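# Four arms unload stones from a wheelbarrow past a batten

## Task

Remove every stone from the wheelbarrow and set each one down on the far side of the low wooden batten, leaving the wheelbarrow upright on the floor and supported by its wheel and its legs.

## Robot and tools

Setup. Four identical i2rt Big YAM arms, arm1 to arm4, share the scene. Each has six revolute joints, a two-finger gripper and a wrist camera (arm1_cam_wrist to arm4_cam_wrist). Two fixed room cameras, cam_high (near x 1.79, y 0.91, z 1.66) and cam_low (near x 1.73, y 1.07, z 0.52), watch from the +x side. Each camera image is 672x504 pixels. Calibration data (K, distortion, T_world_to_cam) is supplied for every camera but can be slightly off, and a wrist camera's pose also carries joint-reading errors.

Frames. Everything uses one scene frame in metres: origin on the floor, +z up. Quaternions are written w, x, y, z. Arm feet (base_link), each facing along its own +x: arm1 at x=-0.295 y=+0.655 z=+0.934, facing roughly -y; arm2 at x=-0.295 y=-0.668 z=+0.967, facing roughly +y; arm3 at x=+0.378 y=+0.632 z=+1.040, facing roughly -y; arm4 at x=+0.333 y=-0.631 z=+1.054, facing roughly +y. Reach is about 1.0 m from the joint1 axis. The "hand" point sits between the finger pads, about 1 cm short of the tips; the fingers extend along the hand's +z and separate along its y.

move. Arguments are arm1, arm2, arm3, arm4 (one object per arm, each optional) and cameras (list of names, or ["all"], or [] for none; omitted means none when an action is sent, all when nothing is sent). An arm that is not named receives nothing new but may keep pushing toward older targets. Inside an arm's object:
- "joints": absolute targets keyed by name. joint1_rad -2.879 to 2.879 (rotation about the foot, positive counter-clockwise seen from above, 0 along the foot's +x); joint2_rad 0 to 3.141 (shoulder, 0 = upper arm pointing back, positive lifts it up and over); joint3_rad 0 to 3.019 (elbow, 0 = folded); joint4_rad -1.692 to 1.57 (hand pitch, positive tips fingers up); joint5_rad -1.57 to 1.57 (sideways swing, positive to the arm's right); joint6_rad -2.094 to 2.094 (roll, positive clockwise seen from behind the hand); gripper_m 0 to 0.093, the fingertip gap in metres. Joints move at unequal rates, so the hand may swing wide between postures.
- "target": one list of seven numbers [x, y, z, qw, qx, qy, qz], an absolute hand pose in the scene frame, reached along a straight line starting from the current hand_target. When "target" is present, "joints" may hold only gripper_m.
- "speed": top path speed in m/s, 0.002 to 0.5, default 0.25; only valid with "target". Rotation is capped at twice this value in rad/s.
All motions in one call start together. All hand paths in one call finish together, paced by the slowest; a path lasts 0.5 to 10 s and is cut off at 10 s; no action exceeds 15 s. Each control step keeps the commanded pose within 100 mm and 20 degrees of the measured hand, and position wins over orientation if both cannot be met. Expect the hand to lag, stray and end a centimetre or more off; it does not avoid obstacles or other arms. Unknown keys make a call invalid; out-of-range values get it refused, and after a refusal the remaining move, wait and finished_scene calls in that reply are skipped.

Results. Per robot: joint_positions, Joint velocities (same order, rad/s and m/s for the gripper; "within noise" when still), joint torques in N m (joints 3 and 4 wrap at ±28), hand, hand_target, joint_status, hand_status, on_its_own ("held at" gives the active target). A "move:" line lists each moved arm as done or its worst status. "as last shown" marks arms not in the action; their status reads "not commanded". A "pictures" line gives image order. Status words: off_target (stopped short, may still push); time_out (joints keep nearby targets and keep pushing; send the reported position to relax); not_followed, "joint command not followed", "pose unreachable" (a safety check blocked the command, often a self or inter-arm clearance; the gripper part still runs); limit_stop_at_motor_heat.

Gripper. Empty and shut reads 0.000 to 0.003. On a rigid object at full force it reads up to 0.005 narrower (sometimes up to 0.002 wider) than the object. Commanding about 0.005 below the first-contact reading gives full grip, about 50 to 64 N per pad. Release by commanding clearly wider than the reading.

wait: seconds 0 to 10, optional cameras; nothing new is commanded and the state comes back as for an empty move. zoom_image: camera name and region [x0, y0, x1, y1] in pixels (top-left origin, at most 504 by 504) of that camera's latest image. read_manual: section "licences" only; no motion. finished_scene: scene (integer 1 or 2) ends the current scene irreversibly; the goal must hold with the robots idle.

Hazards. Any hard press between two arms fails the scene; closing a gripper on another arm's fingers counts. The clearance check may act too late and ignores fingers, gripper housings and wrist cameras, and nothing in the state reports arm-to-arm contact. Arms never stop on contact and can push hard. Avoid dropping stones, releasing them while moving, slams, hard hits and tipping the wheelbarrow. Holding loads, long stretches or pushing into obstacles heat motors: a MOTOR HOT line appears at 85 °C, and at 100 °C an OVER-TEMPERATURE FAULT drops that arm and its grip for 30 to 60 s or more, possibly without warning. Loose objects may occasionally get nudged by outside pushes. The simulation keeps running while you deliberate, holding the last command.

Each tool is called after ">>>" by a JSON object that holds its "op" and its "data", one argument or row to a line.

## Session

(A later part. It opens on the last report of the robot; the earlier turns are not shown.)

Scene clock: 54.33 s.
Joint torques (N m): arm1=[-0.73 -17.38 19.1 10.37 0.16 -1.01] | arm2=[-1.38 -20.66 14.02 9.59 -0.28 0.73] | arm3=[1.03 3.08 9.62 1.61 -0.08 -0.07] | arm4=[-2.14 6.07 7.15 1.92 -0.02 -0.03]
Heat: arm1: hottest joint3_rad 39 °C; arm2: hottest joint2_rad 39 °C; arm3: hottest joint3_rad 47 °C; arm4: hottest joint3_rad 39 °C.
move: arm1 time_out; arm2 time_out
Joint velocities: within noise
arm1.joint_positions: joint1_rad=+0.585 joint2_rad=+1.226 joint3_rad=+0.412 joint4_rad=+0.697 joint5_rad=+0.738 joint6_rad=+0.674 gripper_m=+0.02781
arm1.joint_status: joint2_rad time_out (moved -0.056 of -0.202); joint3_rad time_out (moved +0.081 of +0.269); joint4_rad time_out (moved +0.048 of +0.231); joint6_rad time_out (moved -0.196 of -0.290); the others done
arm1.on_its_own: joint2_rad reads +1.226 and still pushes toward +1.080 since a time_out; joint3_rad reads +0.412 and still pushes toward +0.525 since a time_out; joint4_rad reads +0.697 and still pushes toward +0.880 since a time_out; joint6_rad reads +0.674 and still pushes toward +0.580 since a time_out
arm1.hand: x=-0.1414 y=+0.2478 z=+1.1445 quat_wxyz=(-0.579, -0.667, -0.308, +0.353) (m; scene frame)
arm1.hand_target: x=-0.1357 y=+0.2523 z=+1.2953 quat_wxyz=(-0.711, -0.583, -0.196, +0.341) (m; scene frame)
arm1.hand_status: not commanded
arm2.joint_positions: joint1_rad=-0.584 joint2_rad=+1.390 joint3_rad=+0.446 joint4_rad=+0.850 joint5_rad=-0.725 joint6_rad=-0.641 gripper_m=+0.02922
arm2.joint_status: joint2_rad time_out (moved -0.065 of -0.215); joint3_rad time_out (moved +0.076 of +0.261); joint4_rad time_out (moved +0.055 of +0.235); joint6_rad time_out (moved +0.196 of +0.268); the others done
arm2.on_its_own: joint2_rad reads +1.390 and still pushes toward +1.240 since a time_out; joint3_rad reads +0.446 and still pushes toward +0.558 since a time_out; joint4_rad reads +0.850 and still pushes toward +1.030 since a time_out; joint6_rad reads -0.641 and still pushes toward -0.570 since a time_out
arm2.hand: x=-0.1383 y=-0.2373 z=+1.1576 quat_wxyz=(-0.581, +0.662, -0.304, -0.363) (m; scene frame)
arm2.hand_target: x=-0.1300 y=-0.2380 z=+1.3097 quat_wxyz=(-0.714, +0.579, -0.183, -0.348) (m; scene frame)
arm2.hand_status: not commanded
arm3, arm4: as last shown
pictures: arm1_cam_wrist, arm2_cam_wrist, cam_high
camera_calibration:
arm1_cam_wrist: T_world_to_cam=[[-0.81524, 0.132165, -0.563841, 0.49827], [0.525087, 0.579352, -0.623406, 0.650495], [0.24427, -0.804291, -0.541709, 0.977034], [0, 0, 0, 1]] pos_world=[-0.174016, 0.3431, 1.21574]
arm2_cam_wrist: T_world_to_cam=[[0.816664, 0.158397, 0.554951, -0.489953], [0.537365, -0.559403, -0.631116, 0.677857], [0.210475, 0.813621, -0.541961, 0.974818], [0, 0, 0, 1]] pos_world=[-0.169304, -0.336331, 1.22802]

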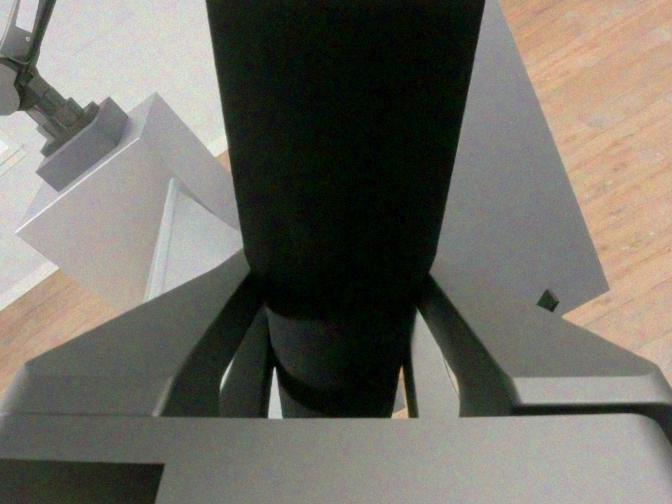

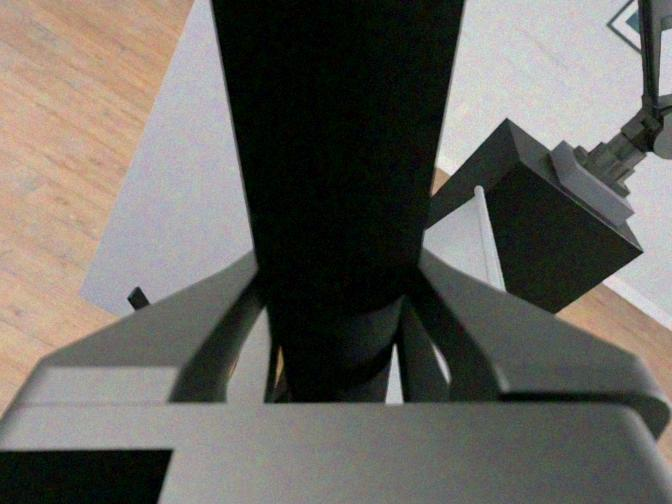

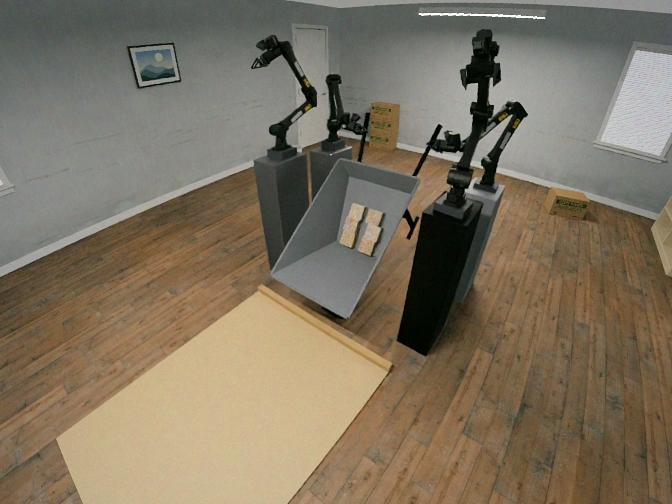

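>>> {"op": "move", "data": {
  "arm1": {"joints": {"joint1_rad": 0.90, "joint2_rad": 1.18, "joint3_rad": 0.71, "joint4_rad": 0.92, "joint5_rad": 0.80, "joint6_rad": 0.36}},
  "arm2": {"joints": {"joint1_rad": -0.90, "joint2_rad": 1.30, "joint3_rad": 0.715, "joint4_rad": 1.045, "joint5_rad": -0.78, "joint6_rad": -0.35}},
  "cameras": ["cam_high", "arm1_cam_wrist", "arm2_cam_wrist"]
}}

Scene clock: 59.60 s.
Joint torques (N m): arm1=[5.42 -20.37 19.28 8.96 -0.52 -0.92] | arm2=[-7.65 -22.48 14.22 8.18 0.29 0.6] | arm3=[1.03 3.08 9.62 1.62 -0.08 -0.07] | arm4=[-2.14 6.07 7.12 1.92 -0.02 -0.03]
Heat: arm1: hottest joint3_rad 41 °C; arm2: hottest joint3_rad 40 °C; arm3: hottest joint3_rad 48 °C; arm4: hottest joint3_rad 39 °C.
move: arm1 time_out; arm2 time_out
Joint velocities: within noise
arm1.joint_positions: joint1_rad=+0.811 joint2_rad=+1.335 joint3_rad=+0.598 joint4_rad=+0.767 joint5_rad=+0.821 joint6_rad=+0.444 gripper_m=+0.02788
arm1.joint_status: joint1_rad time_out (moved +0.226 of +0.315); joint2_rad time_out (moved +0.109 of -0.046); joint3_rad time_out (moved +0.186 of +0.298); joint4_rad time_out (moved +0.071 of +0.223); joint6_rad time_out (moved -0.230 of -0.314); the others done
arm1.on_its_own: joint1_rad reads +0.811 and still pushes toward +0.900 since a time_out; joint2_rad reads +1.335 and still pushes toward +1.180 since a time_out; joint3_rad reads +0.598 and still pushes toward +0.710 since a time_out; joint4_rad reads +0.767 and still pushes toward +0.920 since a time_out; joint6_rad reads +0.444 and still pushes toward +0.360 since a time_out
arm1.hand: x=-0.0199 y=+0.2499 z=+1.1988 quat_wxyz=(-0.615, -0.587, -0.377, +0.368) (m; scene frame)
arm1.hand_target: x=+0.0016 y=+0.2893 z=+1.3524 quat_wxyz=(-0.745, -0.522, -0.273, +0.314) (m; scene frame)
arm1.hand_status: not commanded
arm2.joint_positions: joint1_rad=-0.812 joint2_rad=+1.450 joint3_rad=+0.606 joint4_rad=+0.896 joint5_rad=-0.797 joint6_rad=-0.410 gripper_m=+0.02921
arm2.joint_status: joint1_rad time_out (moved -0.228 of -0.316); joint2_rad time_out (moved +0.060 of -0.090); joint3_rad time_out (moved +0.160 of +0.269); joint4_rad time_out (moved +0.046 of +0.195); joint6_rad time_out (moved +0.232 of +0.291); the others done
arm2.on_its_own: joint1_rad reads -0.812 and still pushes toward -0.900 since a time_out; joint2_rad reads +1.450 and still pushes toward +1.300 since a time_out; joint3_rad reads +0.606 and still pushes toward +0.715 since a time_out; joint4_rad reads +0.896 and still pushes toward +1.045 since a time_out; joint6_rad reads -0.410 and still pushes toward -0.350 since a time_out
arm2.hand: x=-0.0175 y=-0.2475 z=+1.2103 quat_wxyz=(-0.617, +0.580, -0.376, -0.376) (m; scene frame)
arm2.hand_target: x=+0.0097 y=-0.2830 z=+1.3602 quat_wxyz=(-0.747, +0.517, -0.267, -0.321) (m; scene frame)
arm2.hand_status: not commanded
arm3, arm4: as last shown
pictures: arm1_cam_wrist, arm2_cam_wrist, cam_high
camera_calibration:
arm1_cam_wrist: T_world_to_cam=[[-0.890236, -0.0476155, -0.453004, 0.538157], [0.346135, 0.575761, -0.740736, 0.757251], [0.296092, -0.816231, -0.496081, 0.927761], [0, 0, 0, 1]] pos_world=[-0.0577267, 0.346897, 1.26496]
arm2_cam_wrist: T_world_to_cam=[[0.896462, -0.0277744, 0.442249, -0.524433], [0.35236, -0.560502, -0.749453, 0.78024], [0.268697, 0.827687, -0.492682, 0.931187], [0, 0, 0, 1]] pos_world=[-0.0549976, -0.347972, 1.27546]

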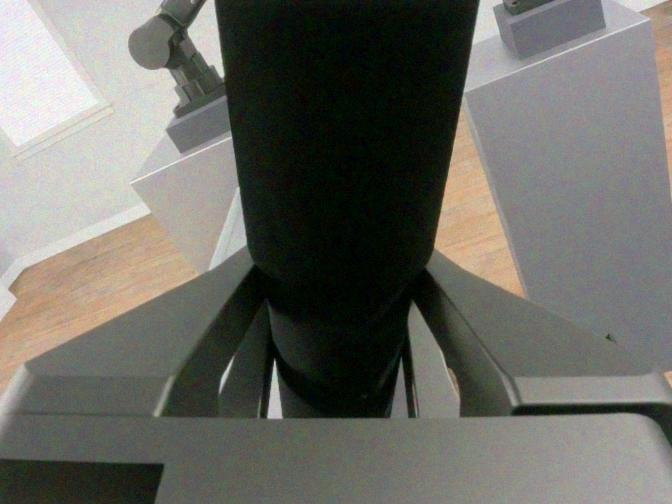

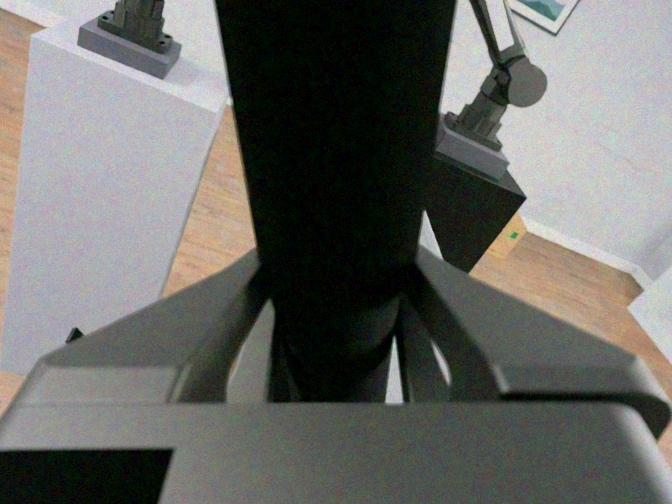

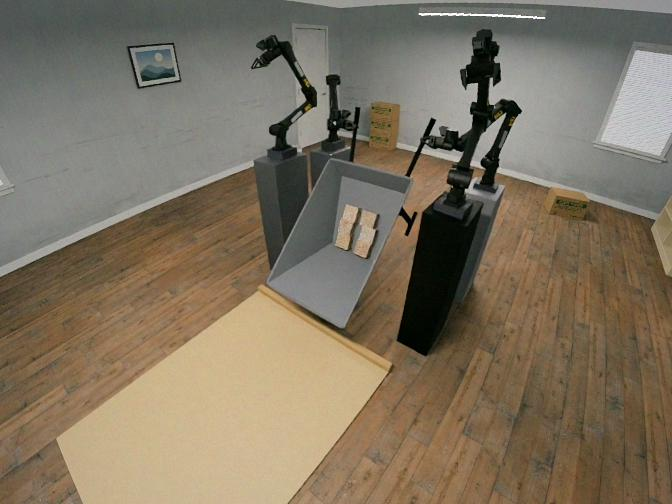

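>>> {"op": "move", "data": {
  "arm1": {"joints": {"joint1_rad": 1.08, "joint2_rad": 1.37, "joint3_rad": 1.03, "joint4_rad": 0.82, "joint5_rad": 0.80, "joint6_rad": 0.12}},
  "arm2": {"joints": {"joint1_rad": -1.08, "joint2_rad": 1.45, "joint3_rad": 1.03, "joint4_rad": 0.91, "joint5_rad": -0.78, "joint6_rad": -0.10}},
  "cameras": ["cam_high", "arm1_cam_wrist", "arm2_cam_wrist"]
}}

Scene clock: 65.50 s.
Joint torques (N m): arm1=[7.3 -18.73 20.14 4.57 -3.08 -1.15] | arm2=[-9.99 -22.07 15.27 3.95 2.1 0.91] | arm3=[1.03 3.14 9.63 1.61 -0.08 -0.07] | arm4=[-2.14 6.01 7.15 1.91 -0.02 -0.03]
Heat: arm1: hottest joint3_rad 44 °C; arm2: hottest joint3_rad 43 °C; arm3: hottest joint3_rad 48 °C; arm4: hottest joint3_rad 40 °C.
move: arm1 time_out; arm2 time_out
Joint velocities: within noise
arm1.joint_positions: joint1_rad=+0.968 joint2_rad=+1.469 joint3_rad=+0.851 joint4_rad=+0.764 joint5_rad=+0.873 joint6_rad=+0.232 gripper_m=+0.02804
arm1.joint_status: joint1_rad time_out (moved +0.158 of +0.269); joint3_rad time_out (moved +0.253 of +0.432); joint4_rad time_out (moved -0.003 of +0.053); joint5_rad time_out (moved +0.052 of -0.021); joint6_rad time_out (moved -0.212 of -0.324); the others done
arm1.on_its_own: joint1_rad reads +0.968 and still pushes toward +1.080 since a time_out; joint3_rad reads +0.851 and still pushes toward +0.963 since a time_out; joint4_rad reads +0.764 and still pushes toward +0.820 since a time_out; joint5_rad reads +0.873 and still pushes toward +0.800 since a time_out; joint6_rad reads +0.232 and still pushes toward +0.120 since a time_out
arm1.hand: x=+0.0980 y=+0.2553 z=+1.2540 quat_wxyz=(-0.632, -0.521, -0.424, +0.387) (m; scene frame)
arm1.hand_target: x=+0.1411 y=+0.3112 z=+1.3758 quat_wxyz=(-0.726, -0.452, -0.392, +0.339) (m; scene frame)
arm1.hand_status: not commanded
arm2.joint_positions: joint1_rad=-0.965 joint2_rad=+1.559 joint3_rad=+0.869 joint4_rad=+0.856 joint5_rad=-0.839 joint6_rad=-0.193 gripper_m=+0.02924
arm2.joint_status: joint1_rad time_out (moved -0.153 of -0.268); joint3_rad time_out (moved +0.263 of +0.424); joint5_rad time_out (moved -0.041 of +0.017); joint6_rad time_out (moved +0.216 of +0.310); the others done
arm2.on_its_own: joint1_rad reads -0.965 and still pushes toward -1.080 since a time_out; joint3_rad reads +0.869 and still pushes toward +0.981 since a time_out; joint5_rad reads -0.839 and still pushes toward -0.780 since a time_out; joint6_rad reads -0.193 and still pushes toward -0.100 since a time_out
arm2.hand: x=+0.1031 y=-0.2495 z=+1.2689 quat_wxyz=(-0.634, +0.510, -0.424, -0.397) (m; scene frame)
arm2.hand_target: x=+0.1478 y=-0.3075 z=+1.3967 quat_wxyz=(-0.732, +0.446, -0.380, -0.348) (m; scene frame)
arm2.hand_status: not commanded
arm3, arm4: as last shown
pictures: arm1_cam_wrist, arm2_cam_wrist, cam_high
camera_calibration:
arm1_cam_wrist: T_world_to_cam=[[-0.926287, -0.164905, -0.33882, 0.558687], [0.203727, 0.537253, -0.818446, 0.875491], [0.316998, -0.827143, -0.464055, 0.885218], [0, 0, 0, 1]] pos_world=[0.0585309, 0.353972, 1.31663]
arm2_cam_wrist: T_world_to_cam=[[0.935698, -0.146784, 0.320818, -0.538263], [0.202906, -0.520003, -0.829714, 0.907897], [0.288615, 0.841458, -0.456783, 0.885147], [0, 0, 0, 1]] pos_world=[0.063967, -0.351712, 1.3303]

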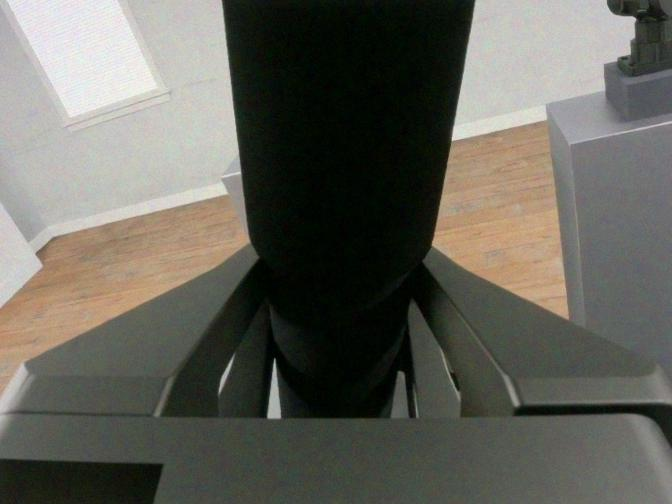

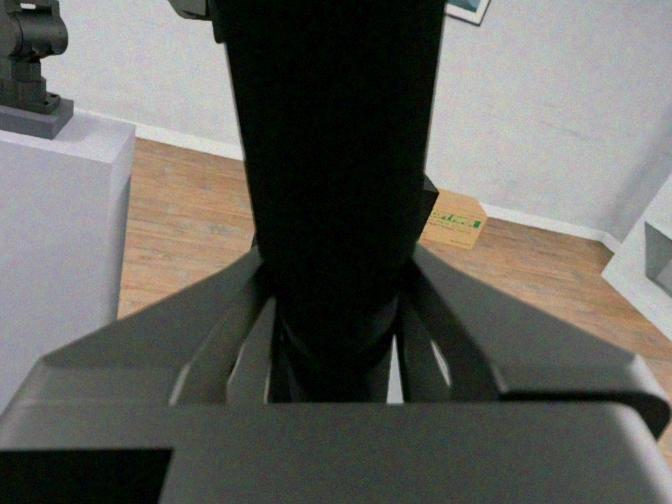

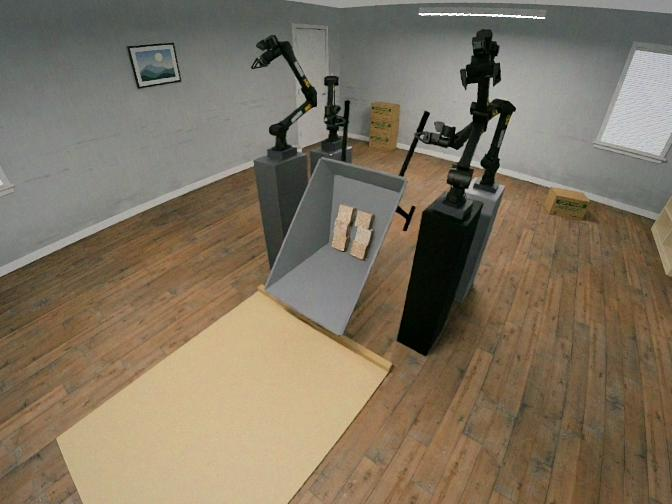

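>>> {"op": "zoom_image", "data": {
  "camera": "cam_high",
  "region": [240, 130, 440, 350]
}}

Scaled by 2.291 from the camera's 672x504 image, which has a finer 960x720 frame.

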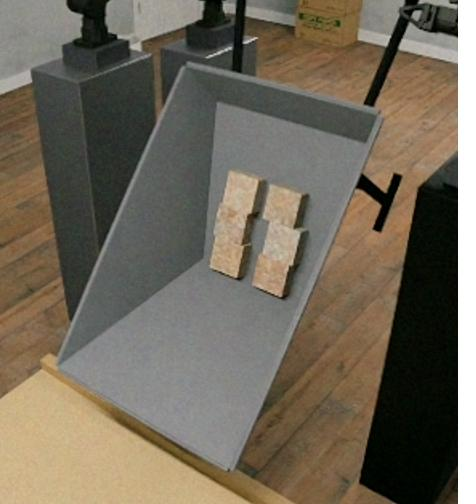

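>>> {"op": "move", "data": {
  "arm1": {"target": [0.36, 0.235, 1.36, 0.6200, 0.3700, 0.5550, -0.4100], "speed": 0.15},
  "arm2": {"target": [0.36, -0.232, 1.36, 0.6215, -0.3670, 0.5500, 0.4165], "speed": 0.15},
  "cameras": ["cam_high", "arm1_cam_wrist", "arm2_cam_wrist"]
}}

Scene clock: 73.70 s.
Joint torques (N m): arm1=[-3.43 -17.26 18.56 1.51 -0.87 -1.02] | arm2=[0.03 -19.55 12.03 0.81 0.04 0.61] | arm3=[1.03 3.08 9.62 1.61 -0.07 -0.07] | arm4=[-2.14 6.01 7.12 1.94 -0.03 -0.03]
Heat: arm1: hottest joint3_rad 46 °C; arm2: hottest joint3_rad 45 °C; arm3: hottest joint3_rad 49 °C; arm4: hottest joint3_rad 40 °C.
move: arm1 off_target; arm2 off_target
Joint velocities: within noise
arm1.joint_positions: joint1_rad=+1.121 joint2_rad=+1.839 joint3_rad=+1.569 joint4_rad=+0.362 joint5_rad=+0.764 joint6_rad=+0.019 gripper_m=+0.02802
arm1.joint_status: not commanded
arm1.hand: x=+0.3515 y=+0.2493 z=+1.3271 quat_wxyz=(-0.624, -0.399, -0.553, +0.381) (m; scene frame)
arm1.hand_target: x=+0.3568 y=+0.2370 z=+1.3599 quat_wxyz=(-0.622, -0.372, -0.555, +0.409) (m; scene frame)
arm1.hand_status: off_target (0.037 m and 4.7 deg from the pose sent, 0.283 m and 23.2 deg at the start; pose on its path clipped on 75 of 121 steps)
arm2.joint_positions: joint1_rad=-1.109 joint2_rad=+1.903 joint3_rad=+1.585 joint4_rad=+0.452 joint5_rad=-0.725 joint6_rad=+0.035 gripper_m=+0.02951
arm2.joint_status: not commanded
arm2.hand: x=+0.3520 y=-0.2348 z=+1.3456 quat_wxyz=(-0.630, +0.385, -0.545, -0.397) (m; scene frame)
arm2.hand_target: x=+0.3595 y=-0.2324 z=+1.3599 quat_wxyz=(-0.623, +0.367, -0.551, -0.416) (m; scene frame)
arm2.hand_status: off_target (0.017 m and 3.2 deg from the pose sent, 0.273 m and 22.1 deg at the start; pose on its path clipped on 73 of 121 steps)
arm3, arm4: as last shown
pictures: arm1_cam_wrist, arm2_cam_wrist, cam_high
camera_calibration:
arm1_cam_wrist: T_world_to_cam=[[-0.913481, -0.397963, -0.084725, 0.533642], [-0.143437, 0.509829, -0.848234, 1.05531], [0.380761, -0.762692, -0.522801, 0.87342], [0, 0, 0, 1]] pos_world=[0.306278, 0.340492, 1.39699]
arm2_cam_wrist: T_world_to_cam=[[0.925635, -0.373102, 0.063205, -0.496557], [-0.133118, -0.477391, -0.868549, 1.10926], [0.354231, 0.795545, -0.491557, 0.848923], [0, 0, 0, 1]] pos_world=[0.306578, -0.331075, 1.41212]

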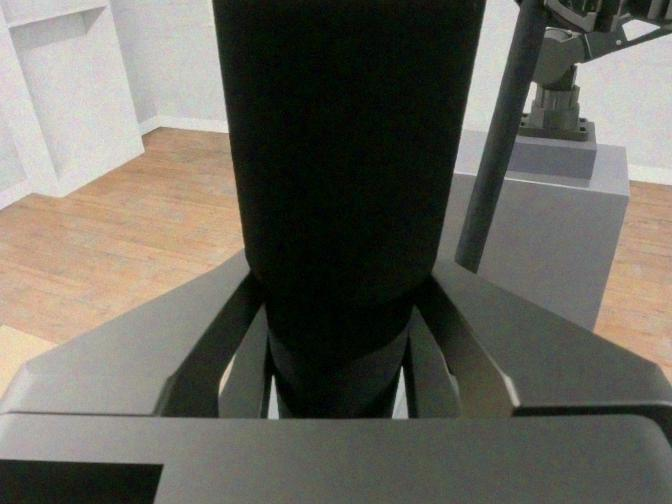

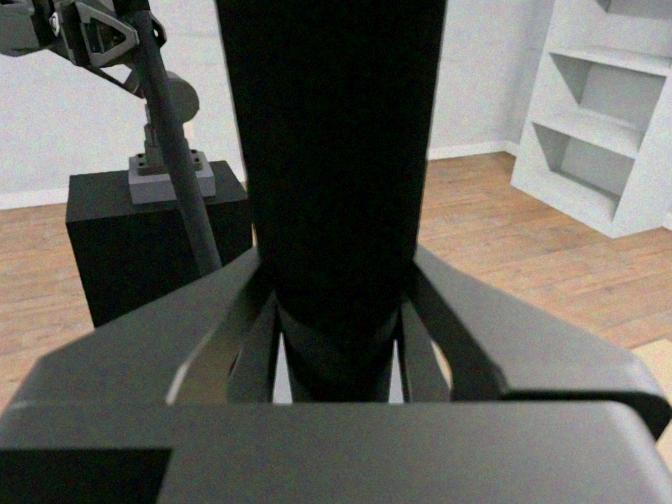

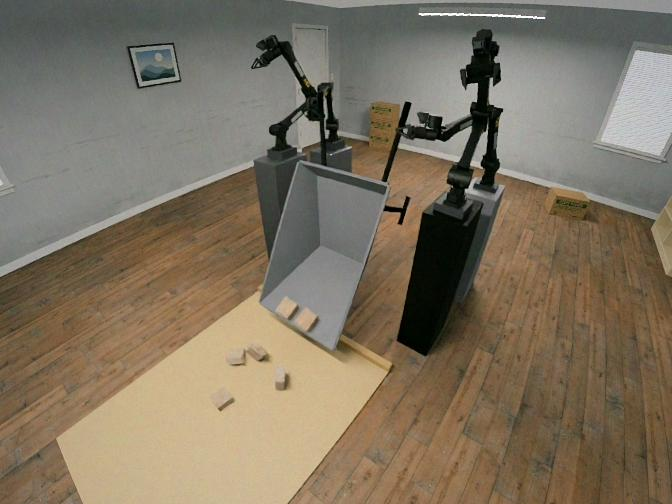

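>>> {"op": "wait", "data": {
  "seconds": 0.1,
  "cameras": ["cam_high", "cam_low"]
}}

>>> {"op": "zoom_image", "data": {
  "camera": "cam_high",
  "region": [180, 230, 420, 430]
}}

Scene clock: 74.13 s.
Joint torques (N m): arm1=[-3.49 -17.32 18.54 1.51 -0.93 -1.02] | arm2=[0.09 -19.6 12.01 0.81 0.1 0.61] | arm3=[1.03 3.08 9.63 1.61 -0.07 -0.07] | arm4=[-2.2 6.01 7.16 1.92 -0.03 -0.03]
Heat: arm1: hottest joint3_rad 46 °C; arm2: hottest joint3_rad 45 °C; arm3: hottest joint3_rad 49 °C; arm4: hottest joint3_rad 40 °C.
Joint velocities: within noise
arm1.joint_positions: joint1_rad=+1.121 joint2_rad=+1.839 joint3_rad=+1.569 joint4_rad=+0.361 joint5_rad=+0.766 joint6_rad=+0.019 gripper_m=+0.02802
arm1.joint_status: not commanded
arm1.hand: x=+0.3513 y=+0.2492 z=+1.3268 quat_wxyz=(-0.623, -0.399, -0.554, +0.382) (m; scene frame)
arm1.hand_target: x=+0.3568 y=+0.2369 z=+1.3596 quat_wxyz=(-0.622, -0.372, -0.555, +0.409) (m; scene frame)
arm1.hand_status: off_target (0.037 m and 4.6 deg from the pose sent, 0.283 m and 23.2 deg at the start; pose on its path clipped on 75 of 121 steps)
arm2.joint_positions: joint1_rad=-1.109 joint2_rad=+1.903 joint3_rad=+1.585 joint4_rad=+0.452 joint5_rad=-0.728 joint6_rad=+0.035 gripper_m=+0.02951
arm2.joint_status: not commanded
arm2.hand: x=+0.3515 y=-0.2346 z=+1.3456 quat_wxyz=(-0.629, +0.386, -0.545, -0.398) (m; scene frame)
arm2.hand_target: x=+0.3592 y=-0.2322 z=+1.3599 quat_wxyz=(-0.623, +0.368, -0.551, -0.416) (m; scene frame)
arm2.hand_status: off_target (0.017 m and 3.2 deg from the pose sent, 0.273 m and 22.1 deg at the start; pose on its path clipped on 73 of 121 steps)
arm3.joint_positions: joint1_rad=+1.693 joint2_rad=+0.588 joint3_rad=+1.445 joint4_rad=-1.368 joint5_rad=-0.163 joint6_rad=+0.167 gripper_m=+0.09400
arm3.joint_status: not commanded
arm3.hand: x=+0.5809 y=+0.6784 z=+1.6074 quat_wxyz=(-0.492, +0.004, -0.861, -0.130) (m; scene frame)
arm3.hand_target: x=+0.5771 y=+0.6797 z=+1.6169 quat_wxyz=(-0.502, +0.009, -0.855, -0.132) (m; scene frame)
arm3.hand_status: not commanded
arm4.joint_positions: joint1_rad=-1.684 joint2_rad=+0.438 joint3_rad=+1.396 joint4_rad=-1.483 joint5_rad=+0.285 joint6_rad=+0.248 gripper_m=+0.09397
arm4.joint_status: not commanded
arm4.hand: x=+0.4639 y=-0.6901 z=+1.5998 quat_wxyz=(-0.503, -0.206, -0.836, +0.078) (m; scene frame)
arm4.hand_target: x=+0.4599 y=-0.6919 z=+1.6092 quat_wxyz=(-0.513, -0.213, -0.828, +0.081) (m; scene frame)
arm4.hand_status: not commanded
wait: 0.10 s; at rest by 0.07 s
pictures: cam_high, cam_low

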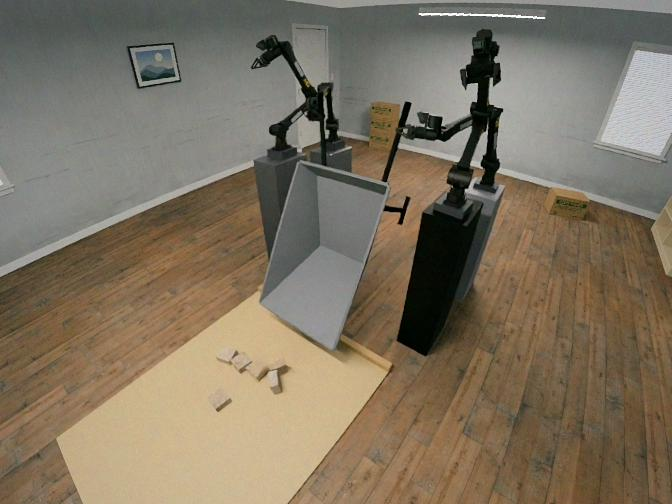

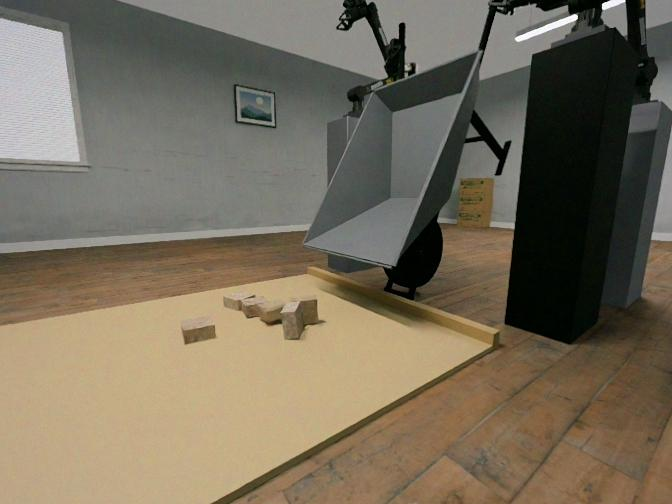

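Scaled by 2.100 from the camera's 672x504 image, which has a finer 960x720 frame.

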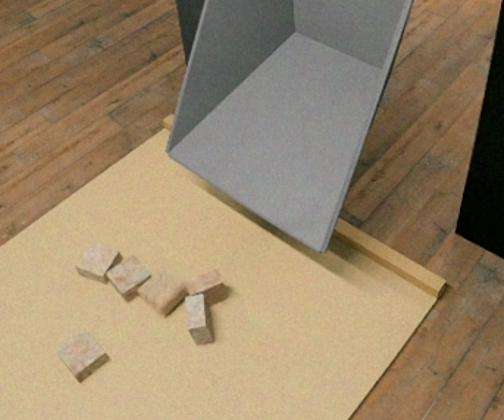

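>>> {"op": "move", "data": {
  "arm1": {"target": [0.195, 0.237, 1.315, 0.6143, 0.4426, 0.5113, -0.4068], "speed": 0.15},
  "arm2": {"target": [0.195, -0.233, 1.315, 0.6158, -0.4400, 0.5063, 0.4133], "speed": 0.15},
  "cameras": ["cam_high"]
}}

>>> {"op": "move", "data": {
  "arm1": {"target": [-0.02, 0.237, 1.25, 0.5981, 0.5587, 0.4241, -0.3877], "speed": 0.15},
  "arm2": {"target": [-0.02, -0.233, 1.25, 0.5996, -0.5571, 0.4183, 0.3940], "speed": 0.15},
  "cameras": ["cam_high", "arm1_cam_wrist", "arm2_cam_wrist"]
}}

Scene clock: 76.77 s.
Joint torques (N m): arm1=[-3.66 -13.98 14.08 3.34 -0.16 -1.09] | arm2=[1.38 -16.32 8.38 2.56 -0.13 0.59] | arm3=[1.08 3.14 9.63 1.61 -0.08 -0.07] | arm4=[-2.2 6.01 7.15 1.94 -0.03 -0.03]
Heat: arm1: hottest joint3_rad 46 °C; arm2: hottest joint3_rad 44 °C; arm3: hottest joint3_rad 49 °C; arm4: hottest joint3_rad 40 °C.
move: arm1 off_target; arm2 off_target
Joint velocities: within noise
arm1.joint_positions: joint1_rad=+1.025 joint2_rad=+1.562 joint3_rad=+1.114 joint4_rad=+0.485 joint5_rad=+0.779 joint6_rad=+0.172 gripper_m=+0.02801
arm1.joint_status: not commanded
arm1.hand: x=+0.1978 y=+0.2485 z=+1.2856 quat_wxyz=(-0.614, -0.468, -0.515, +0.372) (m; scene frame)
arm1.hand_target: x=+0.1940 y=+0.2384 z=+1.3149 quat_wxyz=(-0.614, -0.445, -0.511, +0.404) (m; scene frame)
arm1.hand_status: off_target (0.032 m and 4.9 deg from the pose sent, 0.157 m and 7.6 deg at the start)
arm2.joint_positions: joint1_rad=-1.021 joint2_rad=+1.644 joint3_rad=+1.128 joint4_rad=+0.604 joint5_rad=-0.742 joint6_rad=-0.104 gripper_m=+0.02950
arm2.joint_status: not commanded
arm2.hand: x=+0.2036 y=-0.2404 z=+1.3035 quat_wxyz=(-0.621, +0.449, -0.511, -0.388) (m; scene frame)
arm2.hand_target: x=+0.1962 y=-0.2338 z=+1.3153 quat_wxyz=(-0.617, +0.438, -0.508, -0.410) (m; scene frame)
arm2.hand_status: off_target (0.016 m and 3.2 deg from the pose sent, 0.159 m and 8.0 deg at the start)
arm3, arm4: as last shown
pictures: cam_high

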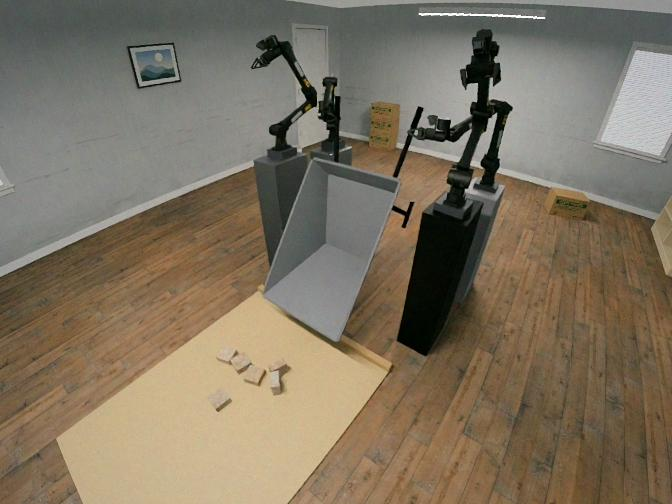

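Scene clock: 79.17 s.
Joint torques (N m): arm1=[-2.61 -12.69 14.39 3.04 1.16 -1.46] | arm2=[1.32 -14.33 9.01 2.88 -0.96 0.98] | arm3=[1.03 3.14 9.62 1.59 -0.08 -0.06] | arm4=[-2.14 6.07 7.12 1.92 -0.03 -0.03]
Heat: arm1: hottest joint3_rad 46 °C; arm2: hottest joint3_rad 44 °C; arm3: hottest joint3_rad 49 °C; arm4: hottest joint3_rad 40 °C.
move: arm1 off_target; arm2 off_target
Joint velocities: within noise
arm1.joint_positions: joint1_rad=+0.778 joint2_rad=+1.283 joint3_rad=+0.631 joint4_rad=+0.523 joint5_rad=+0.712 joint6_rad=+0.508 gripper_m=+0.02803
arm1.joint_status: not commanded
arm1.hand: x=-0.0153 y=+0.2428 z=+1.1899 quat_wxyz=(-0.583, -0.598, -0.434, +0.337) (m; scene frame)
arm1.hand_target: x=-0.0203 y=+0.2392 z=+1.2482 quat_wxyz=(-0.597, -0.563, -0.424, +0.382) (m; scene frame)
arm1.hand_status: off_target (0.061 m and 7.6 deg from the pose sent, 0.221 m and 15.0 deg at the start)
arm2.joint_positions: joint1_rad=-0.784 joint2_rad=+1.398 joint3_rad=+0.635 joint4_rad=+0.672 joint5_rad=-0.701 joint6_rad=-0.439 gripper_m=+0.03004
arm2.joint_status: not commanded
arm2.hand: x=-0.0115 y=-0.2393 z=+1.2040 quat_wxyz=(-0.586, +0.583, -0.436, -0.357) (m; scene frame)
arm2.hand_target: x=-0.0206 y=-0.2341 z=+1.2483 quat_wxyz=(-0.598, +0.561, -0.417, -0.392) (m; scene frame)
arm2.hand_status: off_target (0.047 m and 5.8 deg from the pose sent, 0.230 m and 16.5 deg at the start)
arm3, arm4: as last shown
pictures: arm1_cam_wrist, arm2_cam_wrist, cam_high
camera_calibration:
arm1_cam_wrist: T_world_to_cam=[[-0.908148, -0.0634562, -0.413813, 0.494871], [0.263955, 0.680441, -0.683614, 0.658511], [0.324954, -0.730051, -0.601191, 1.02084], [0, 0, 0, 1]] pos_world=[-0.0561282, 0.328592, 1.26867]
arm2_cam_wrist: T_world_to_cam=[[0.924075, -0.0482328, 0.379155, -0.455496], [0.257311, -0.655028, -0.710443, 0.707281], [0.282624, 0.754064, -0.592884, 1.02285], [0, 0, 0, 1]] pos_world=[-0.0501607, -0.329976, 1.28162]

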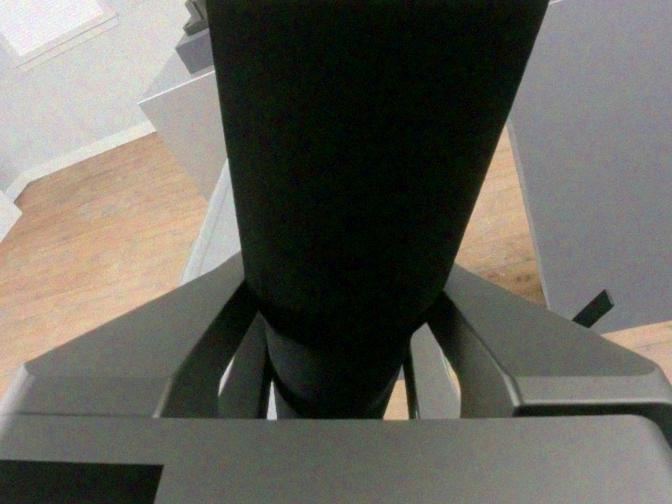

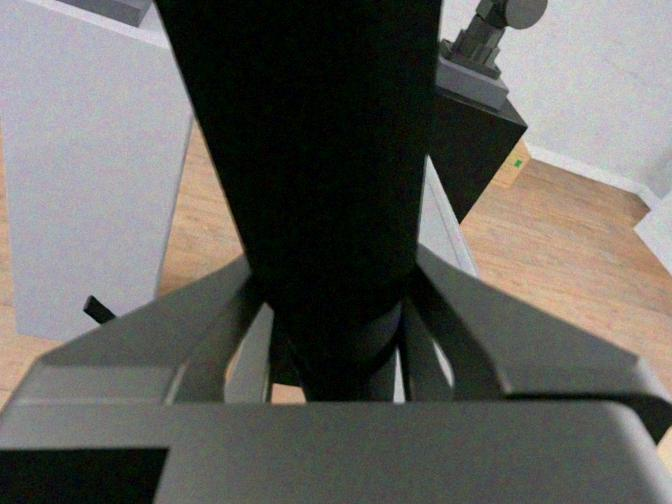

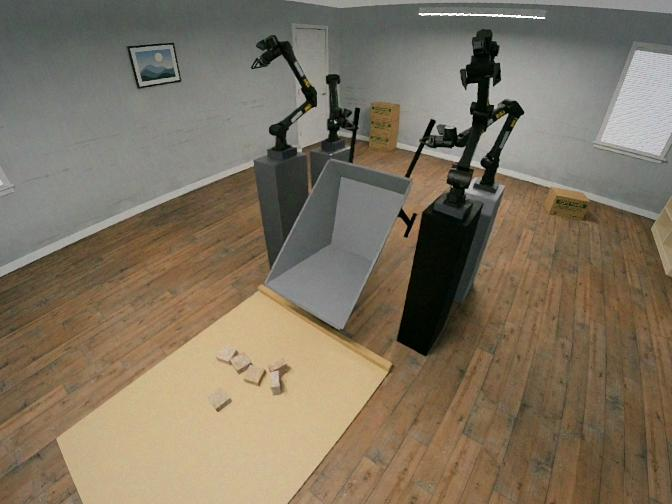

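>>> {"op": "move", "data": {
  "arm1": {"target": [-0.18, 0.237, 1.19, 0.5649, 0.6585, 0.3276, -0.3745], "speed": 0.15},
  "arm2": {"target": [-0.18, -0.233, 1.185, 0.5662, -0.6571, 0.3213, 0.3802], "speed": 0.15},
  "cameras": ["cam_high"]
}}

>>> {"op": "move", "data": {
  "arm1": {"target": [-0.30, 0.237, 1.085, 0.5310, 0.7412, 0.2471, -0.3284], "speed": 0.15},
  "arm2": {"target": [-0.30, -0.233, 1.08, 0.5323, -0.7404, 0.2400, 0.3335], "speed": 0.15},
  "cameras": ["cam_high", "arm1_cam_wrist", "arm2_cam_wrist"]
}}

Scene clock: 81.90 s.
Joint torques (N m): arm1=[-2.78 -12.04 14.54 3.79 1.66 -1.24] | arm2=[0.67 -14.33 8.12 3.48 -1.16 0.73] | arm3=[0.97 3.14 9.62 1.61 -0.08 -0.07] | arm4=[-2.2 6.12 7.13 1.95 -0.02 -0.03]
Heat: arm1: hottest joint3_rad 46 °C; arm2: hottest joint3_rad 43 °C; arm3: hottest joint3_rad 49 °C; arm4: hottest joint3_rad 40 °C.
move: arm1 off_target; arm2 off_target
Joint velocities: within noise
arm1.joint_positions: joint1_rad=+0.467 joint2_rad=+1.141 joint3_rad=+0.389 joint4_rad=+0.454 joint5_rad=+0.595 joint6_rad=+0.725 gripper_m=+0.02957
arm1.joint_status: not commanded
arm1.hand: x=-0.1777 y=+0.2491 z=+1.1149 quat_wxyz=(-0.522, -0.706, -0.347, +0.330) (m; scene frame)
arm1.hand_target: x=-0.1817 y=+0.2397 z=+1.1871 quat_wxyz=(-0.562, -0.663, -0.323, +0.374) (m; scene frame)
arm1.hand_status: off_target (0.076 m and 9.1 deg from the pose sent, 0.165 m and 14.9 deg at the start)
arm2.joint_positions: joint1_rad=-0.472 joint2_rad=+1.325 joint3_rad=+0.401 joint4_rad=+0.672 joint5_rad=-0.592 joint6_rad=-0.657 gripper_m=+0.03117
arm2.joint_status: not commanded
arm2.hand: x=-0.1762 y=-0.2400 z=+1.1266 quat_wxyz=(-0.527, +0.691, -0.349, -0.351) (m; scene frame)
arm2.hand_target: x=-0.1808 y=-0.2339 z=+1.1827 quat_wxyz=(-0.565, +0.660, -0.319, -0.380) (m; scene frame)
arm2.hand_status: off_target (0.059 m and 7.5 deg from the pose sent, 0.170 m and 16.1 deg at the start)
arm3, arm4: as last shown
pictures: cam_high

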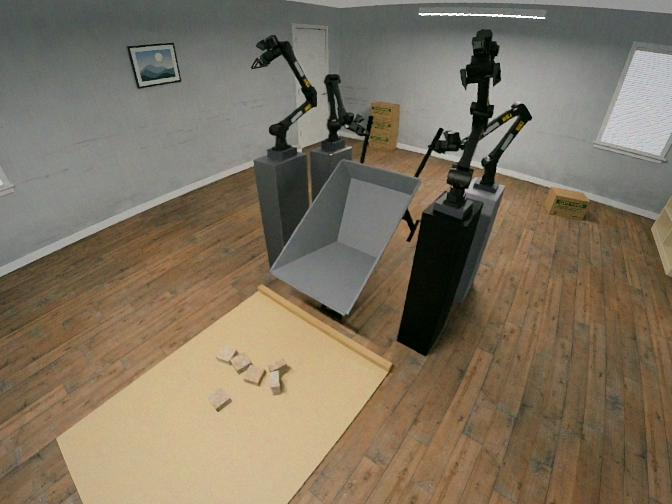

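Scene clock: 83.70 s.
Joint torques (N m): arm1=[-3.14 -9.99 9.43 6.72 1.56 -0.75] | arm2=[0.85 -12.75 3.92 6.05 -0.92 0.3] | arm3=[1.03 3.14 9.62 1.61 -0.07 -0.07] | arm4=[-2.14 6.01 7.15 1.92 -0.03 -0.03]
Heat: arm1: hottest joint3_rad 46 °C; arm2: hottest joint3_rad 43 °C; arm3: hottest joint3_rad 49 °C; arm4: hottest joint3_rad 40 °C.
move: arm1 off_target; arm2 off_target
Joint velocities: within noise
arm1.joint_positions: joint1_rad=+0.104 joint2_rad=+1.280 joint3_rad=+0.272 joint4_rad=+0.568 joint5_rad=+0.325 joint6_rad=+0.857 gripper_m=+0.02955
arm1.joint_status: not commanded
arm1.hand: x=-0.2916 y=+0.2551 z=+1.0253 quat_wxyz=(-0.471, -0.791, -0.269, +0.282) (m; scene frame)
arm1.hand_target: x=-0.2998 y=+0.2389 z=+1.0821 quat_wxyz=(-0.527, -0.745, -0.245, +0.327) (m; scene frame)
arm1.hand_status: off_target (0.063 m and 10.7 deg from the pose sent, 0.127 m and 12.2 deg at the start)
arm2.joint_positions: joint1_rad=-0.128 joint2_rad=+1.526 joint3_rad=+0.312 joint4_rad=+0.824 joint5_rad=-0.351 joint6_rad=-0.813 gripper_m=+0.03028
arm2.joint_status: not commanded
arm2.hand: x=-0.2933 y=-0.2408 z=+1.0350 quat_wxyz=(-0.482, +0.777, -0.267, -0.305) (m; scene frame)
arm2.hand_target: x=-0.3001 y=-0.2337 z=+1.0778 quat_wxyz=(-0.531, +0.742, -0.238, -0.333) (m; scene frame)
arm2.hand_status: off_target (0.046 m and 8.4 deg from the pose sent, 0.132 m and 13.8 deg at the start)
arm3, arm4: as last shown
pictures: arm1_cam_wrist, arm2_cam_wrist, cam_high
camera_calibration:
arm1_cam_wrist: T_world_to_cam=[[-0.685977, 0.407134, -0.603057, 0.315352], [0.680653, 0.652009, -0.334059, 0.380942], [0.257192, -0.639629, -0.72438, 1.10407], [0, 0, 0, 1]] pos_world=[-0.326924, 0.329429, 1.1172]
arm2_cam_wrist: T_world_to_cam=[[0.697685, 0.409878, 0.587568, -0.302779], [0.684651, -0.622948, -0.378403, 0.448099], [0.210925, 0.666285, -0.715245, 1.08793], [0, 0, 0, 1]] pos_world=[-0.325018, -0.321622, 1.1256]

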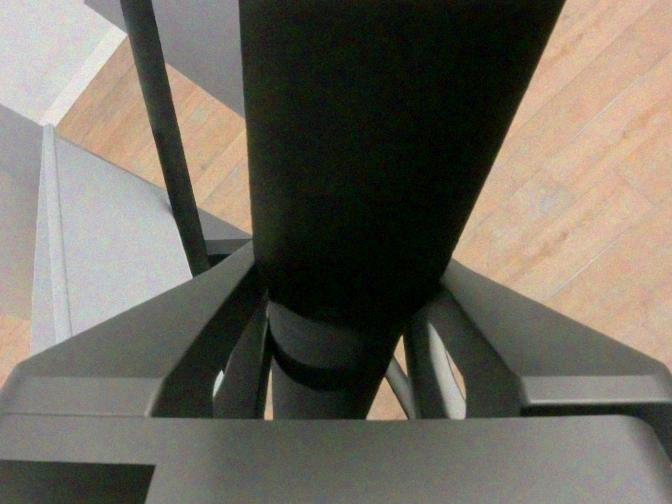

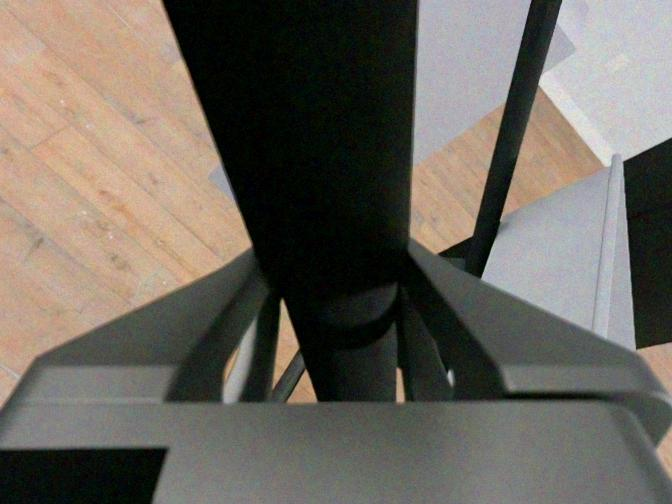

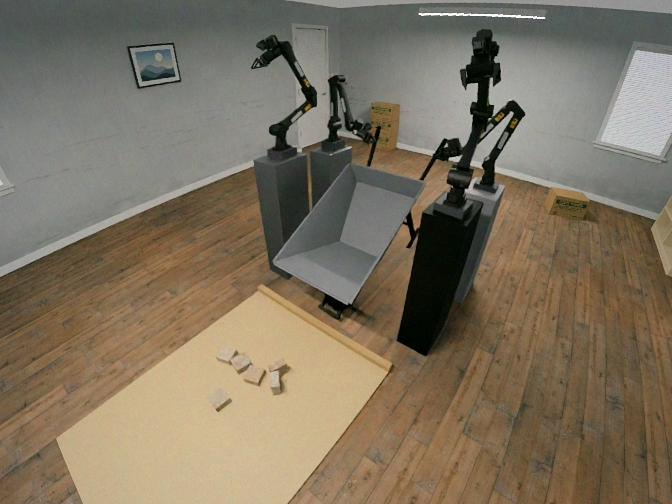

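>>> {"op": "move", "data": {
  "arm1": {"target": [-0.44, 0.237, 0.905, 0.4864, 0.8296, 0.1670, -0.2183], "speed": 0.15},
  "arm2": {"target": [-0.44, -0.233, 0.90, 0.4870, -0.8293, 0.1595, 0.2229], "speed": 0.15},
  "cameras": ["cam_high"]
}}

>>> {"op": "move", "data": {
  "arm1": {"target": [-0.53, 0.235, 0.735, 0.4300, 0.8850, 0.1000, -0.1350], "speed": 0.15},
  "arm2": {"target": [-0.53, -0.233, 0.73, 0.4300, -0.8850, 0.0930, 0.1390], "speed": 0.15},
  "cameras": ["cam_high", "arm1_cam_wrist", "arm2_cam_wrist"]
}}

Scene clock: 87.10 s.
Joint torques (N m): arm1=[-4.66 -14.92 1.26 7.31 0.78 -0.39] | arm2=[1.38 -16.85 -0.27 6.3 -0.23 0.07] | arm3=[1.03 3.14 9.62 1.62 -0.08 -0.07] | arm4=[-2.08 6.01 7.15 1.94 -0.02 -0.03]
Heat: arm1: hottest joint3_rad 46 °C; arm2: hottest joint3_rad 42 °C; arm3: hottest joint3_rad 49 °C; arm4: hottest joint3_rad 40 °C.
move: arm1 off_target; arm2 off_target
Joint velocities: within noise
arm1.joint_positions: joint1_rad=-0.400 joint2_rad=+2.019 joint3_rad=+0.370 joint4_rad=+1.007 joint5_rad=-0.167 joint6_rad=+0.906 gripper_m=+0.02896
arm1.joint_status: not commanded
arm1.hand: x=-0.4132 y=+0.2578 z=+0.8530 quat_wxyz=(-0.428, -0.873, -0.174, +0.156) (m; scene frame)
arm1.hand_target: x=-0.4381 y=+0.2391 z=+0.9025 quat_wxyz=(-0.485, -0.831, -0.165, +0.217) (m; scene frame)
arm1.hand_status: off_target (0.062 m and 11.0 deg from the pose sent, 0.192 m and 14.6 deg at the start)
arm2.joint_positions: joint1_rad=+0.361 joint2_rad=+2.188 joint3_rad=+0.451 joint4_rad=+1.130 joint5_rad=+0.115 joint6_rad=-0.899 gripper_m=+0.02943
arm2.joint_status: not commanded
arm2.hand: x=-0.4237 y=-0.2518 z=+0.8541 quat_wxyz=(-0.433, +0.867, -0.168, -0.181) (m; scene frame)
arm2.hand_target: x=-0.4388 y=-0.2345 z=+0.8982 quat_wxyz=(-0.486, +0.830, -0.159, -0.221) (m; scene frame)
arm2.hand_status: off_target (0.052 m and 8.9 deg from the pose sent, 0.199 m and 16.6 deg at the start)
arm3, arm4: as last shown
pictures: cam_high

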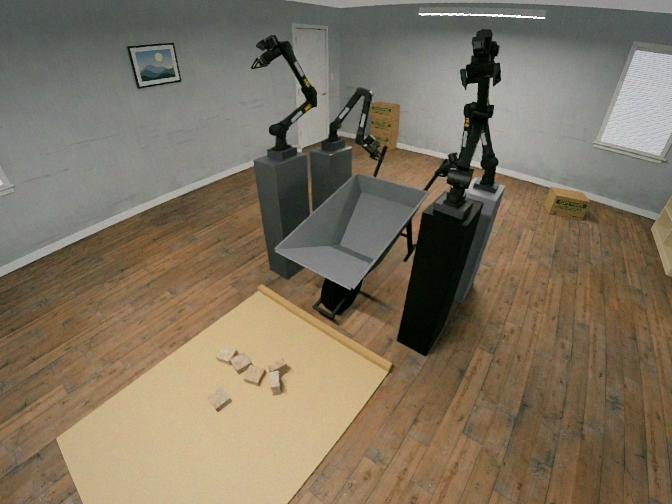

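Scene clock: 89.03 s.
Joint torques (N m): arm1=[-4.6 -19.78 -0.2 4.19 0.11 -0.37] | arm2=[1.2 -20.66 -0.72 3.17 0.42 0.05] | arm3=[1.08 3.19 9.62 1.61 -0.08 -0.07] | arm4=[-2.2 6.07 7.15 1.92 -0.03 -0.03]
Heat: arm1: hottest joint3_rad 45 °C; arm2: hottest joint3_rad 41 °C; arm3: hottest joint3_rad 49 °C; arm4: hottest joint3_rad 40 °C.
move: arm1 off_target; arm2 off_target
Joint velocities: within noise
arm1.joint_positions: joint1_rad=-0.644 joint2_rad=+2.519 joint3_rad=+0.707 joint4_rad=+0.997 joint5_rad=-0.354 joint6_rad=+0.903 gripper_m=+0.02875
arm1.joint_status: not commanded
arm1.hand: x=-0.4961 y=+0.2575 z=+0.6916 quat_wxyz=(-0.392, -0.911, -0.096, +0.086) (m; scene frame)
arm1.hand_target: x=-0.5287 y=+0.2361 z=+0.7335 quat_wxyz=(-0.431, -0.887, -0.100, +0.136) (m; scene frame)
arm1.hand_status: off_target (0.059 m and 7.7 deg from the pose sent, 0.168 m and 9.0 deg at the start)
arm2.joint_positions: joint1_rad=+0.604 joint2_rad=+2.625 joint3_rad=+0.801 joint4_rad=+1.042 joint5_rad=+0.295 joint6_rad=-0.905 gripper_m=+0.02919
arm2.joint_status: not commanded
arm2.hand: x=-0.5080 y=-0.2568 z=+0.6908 quat_wxyz=(-0.392, +0.909, -0.090, -0.113) (m; scene frame)
arm2.hand_target: x=-0.5306 y=-0.2345 z=+0.7283 quat_wxyz=(-0.429, +0.887, -0.091, -0.142) (m; scene frame)
arm2.hand_status: off_target (0.051 m and 6.0 deg from the pose sent, 0.165 m and 10.1 deg at the start)
arm3, arm4: as last shown
pictures: arm1_cam_wrist, arm2_cam_wrist, cam_high
camera_calibration:
arm1_cam_wrist: T_world_to_cam=[[-0.233806, 0.669713, -0.704854, 0.199948], [0.833546, 0.511273, 0.209289, 0.143425], [0.500536, -0.538595, -0.677775, 0.97907], [0, 0, 0, 1]] pos_world=[-0.562862, 0.320085, 0.774506]
arm2_cam_wrist: T_world_to_cam=[[0.240776, 0.690411, 0.682173, -0.169684], [0.861144, -0.476184, 0.177989, 0.197986], [0.447725, 0.544594, -0.709197, 0.982537], [0, 0, 0, 1]] pos_world=[-0.569545, -0.323655, 0.777326]

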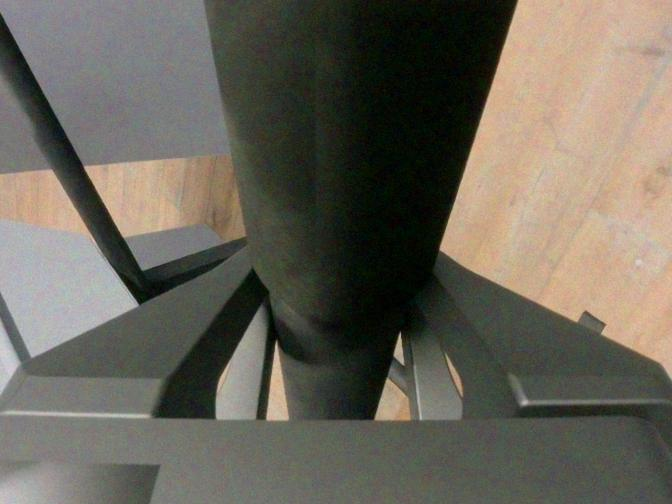

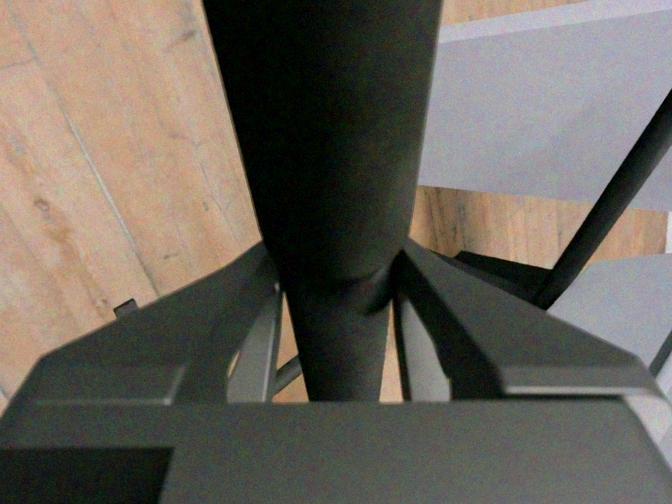

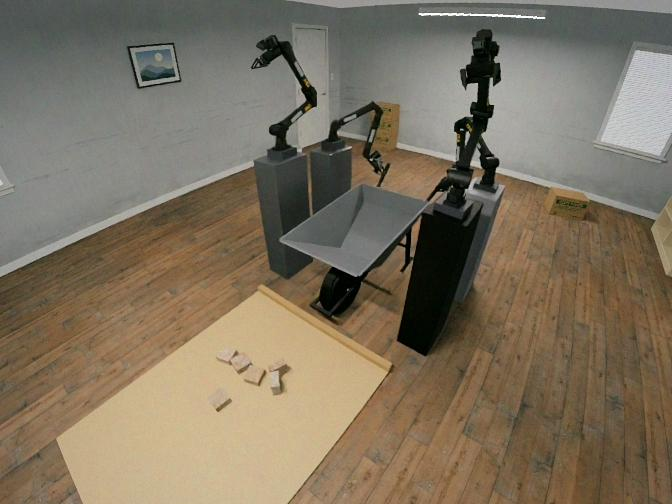

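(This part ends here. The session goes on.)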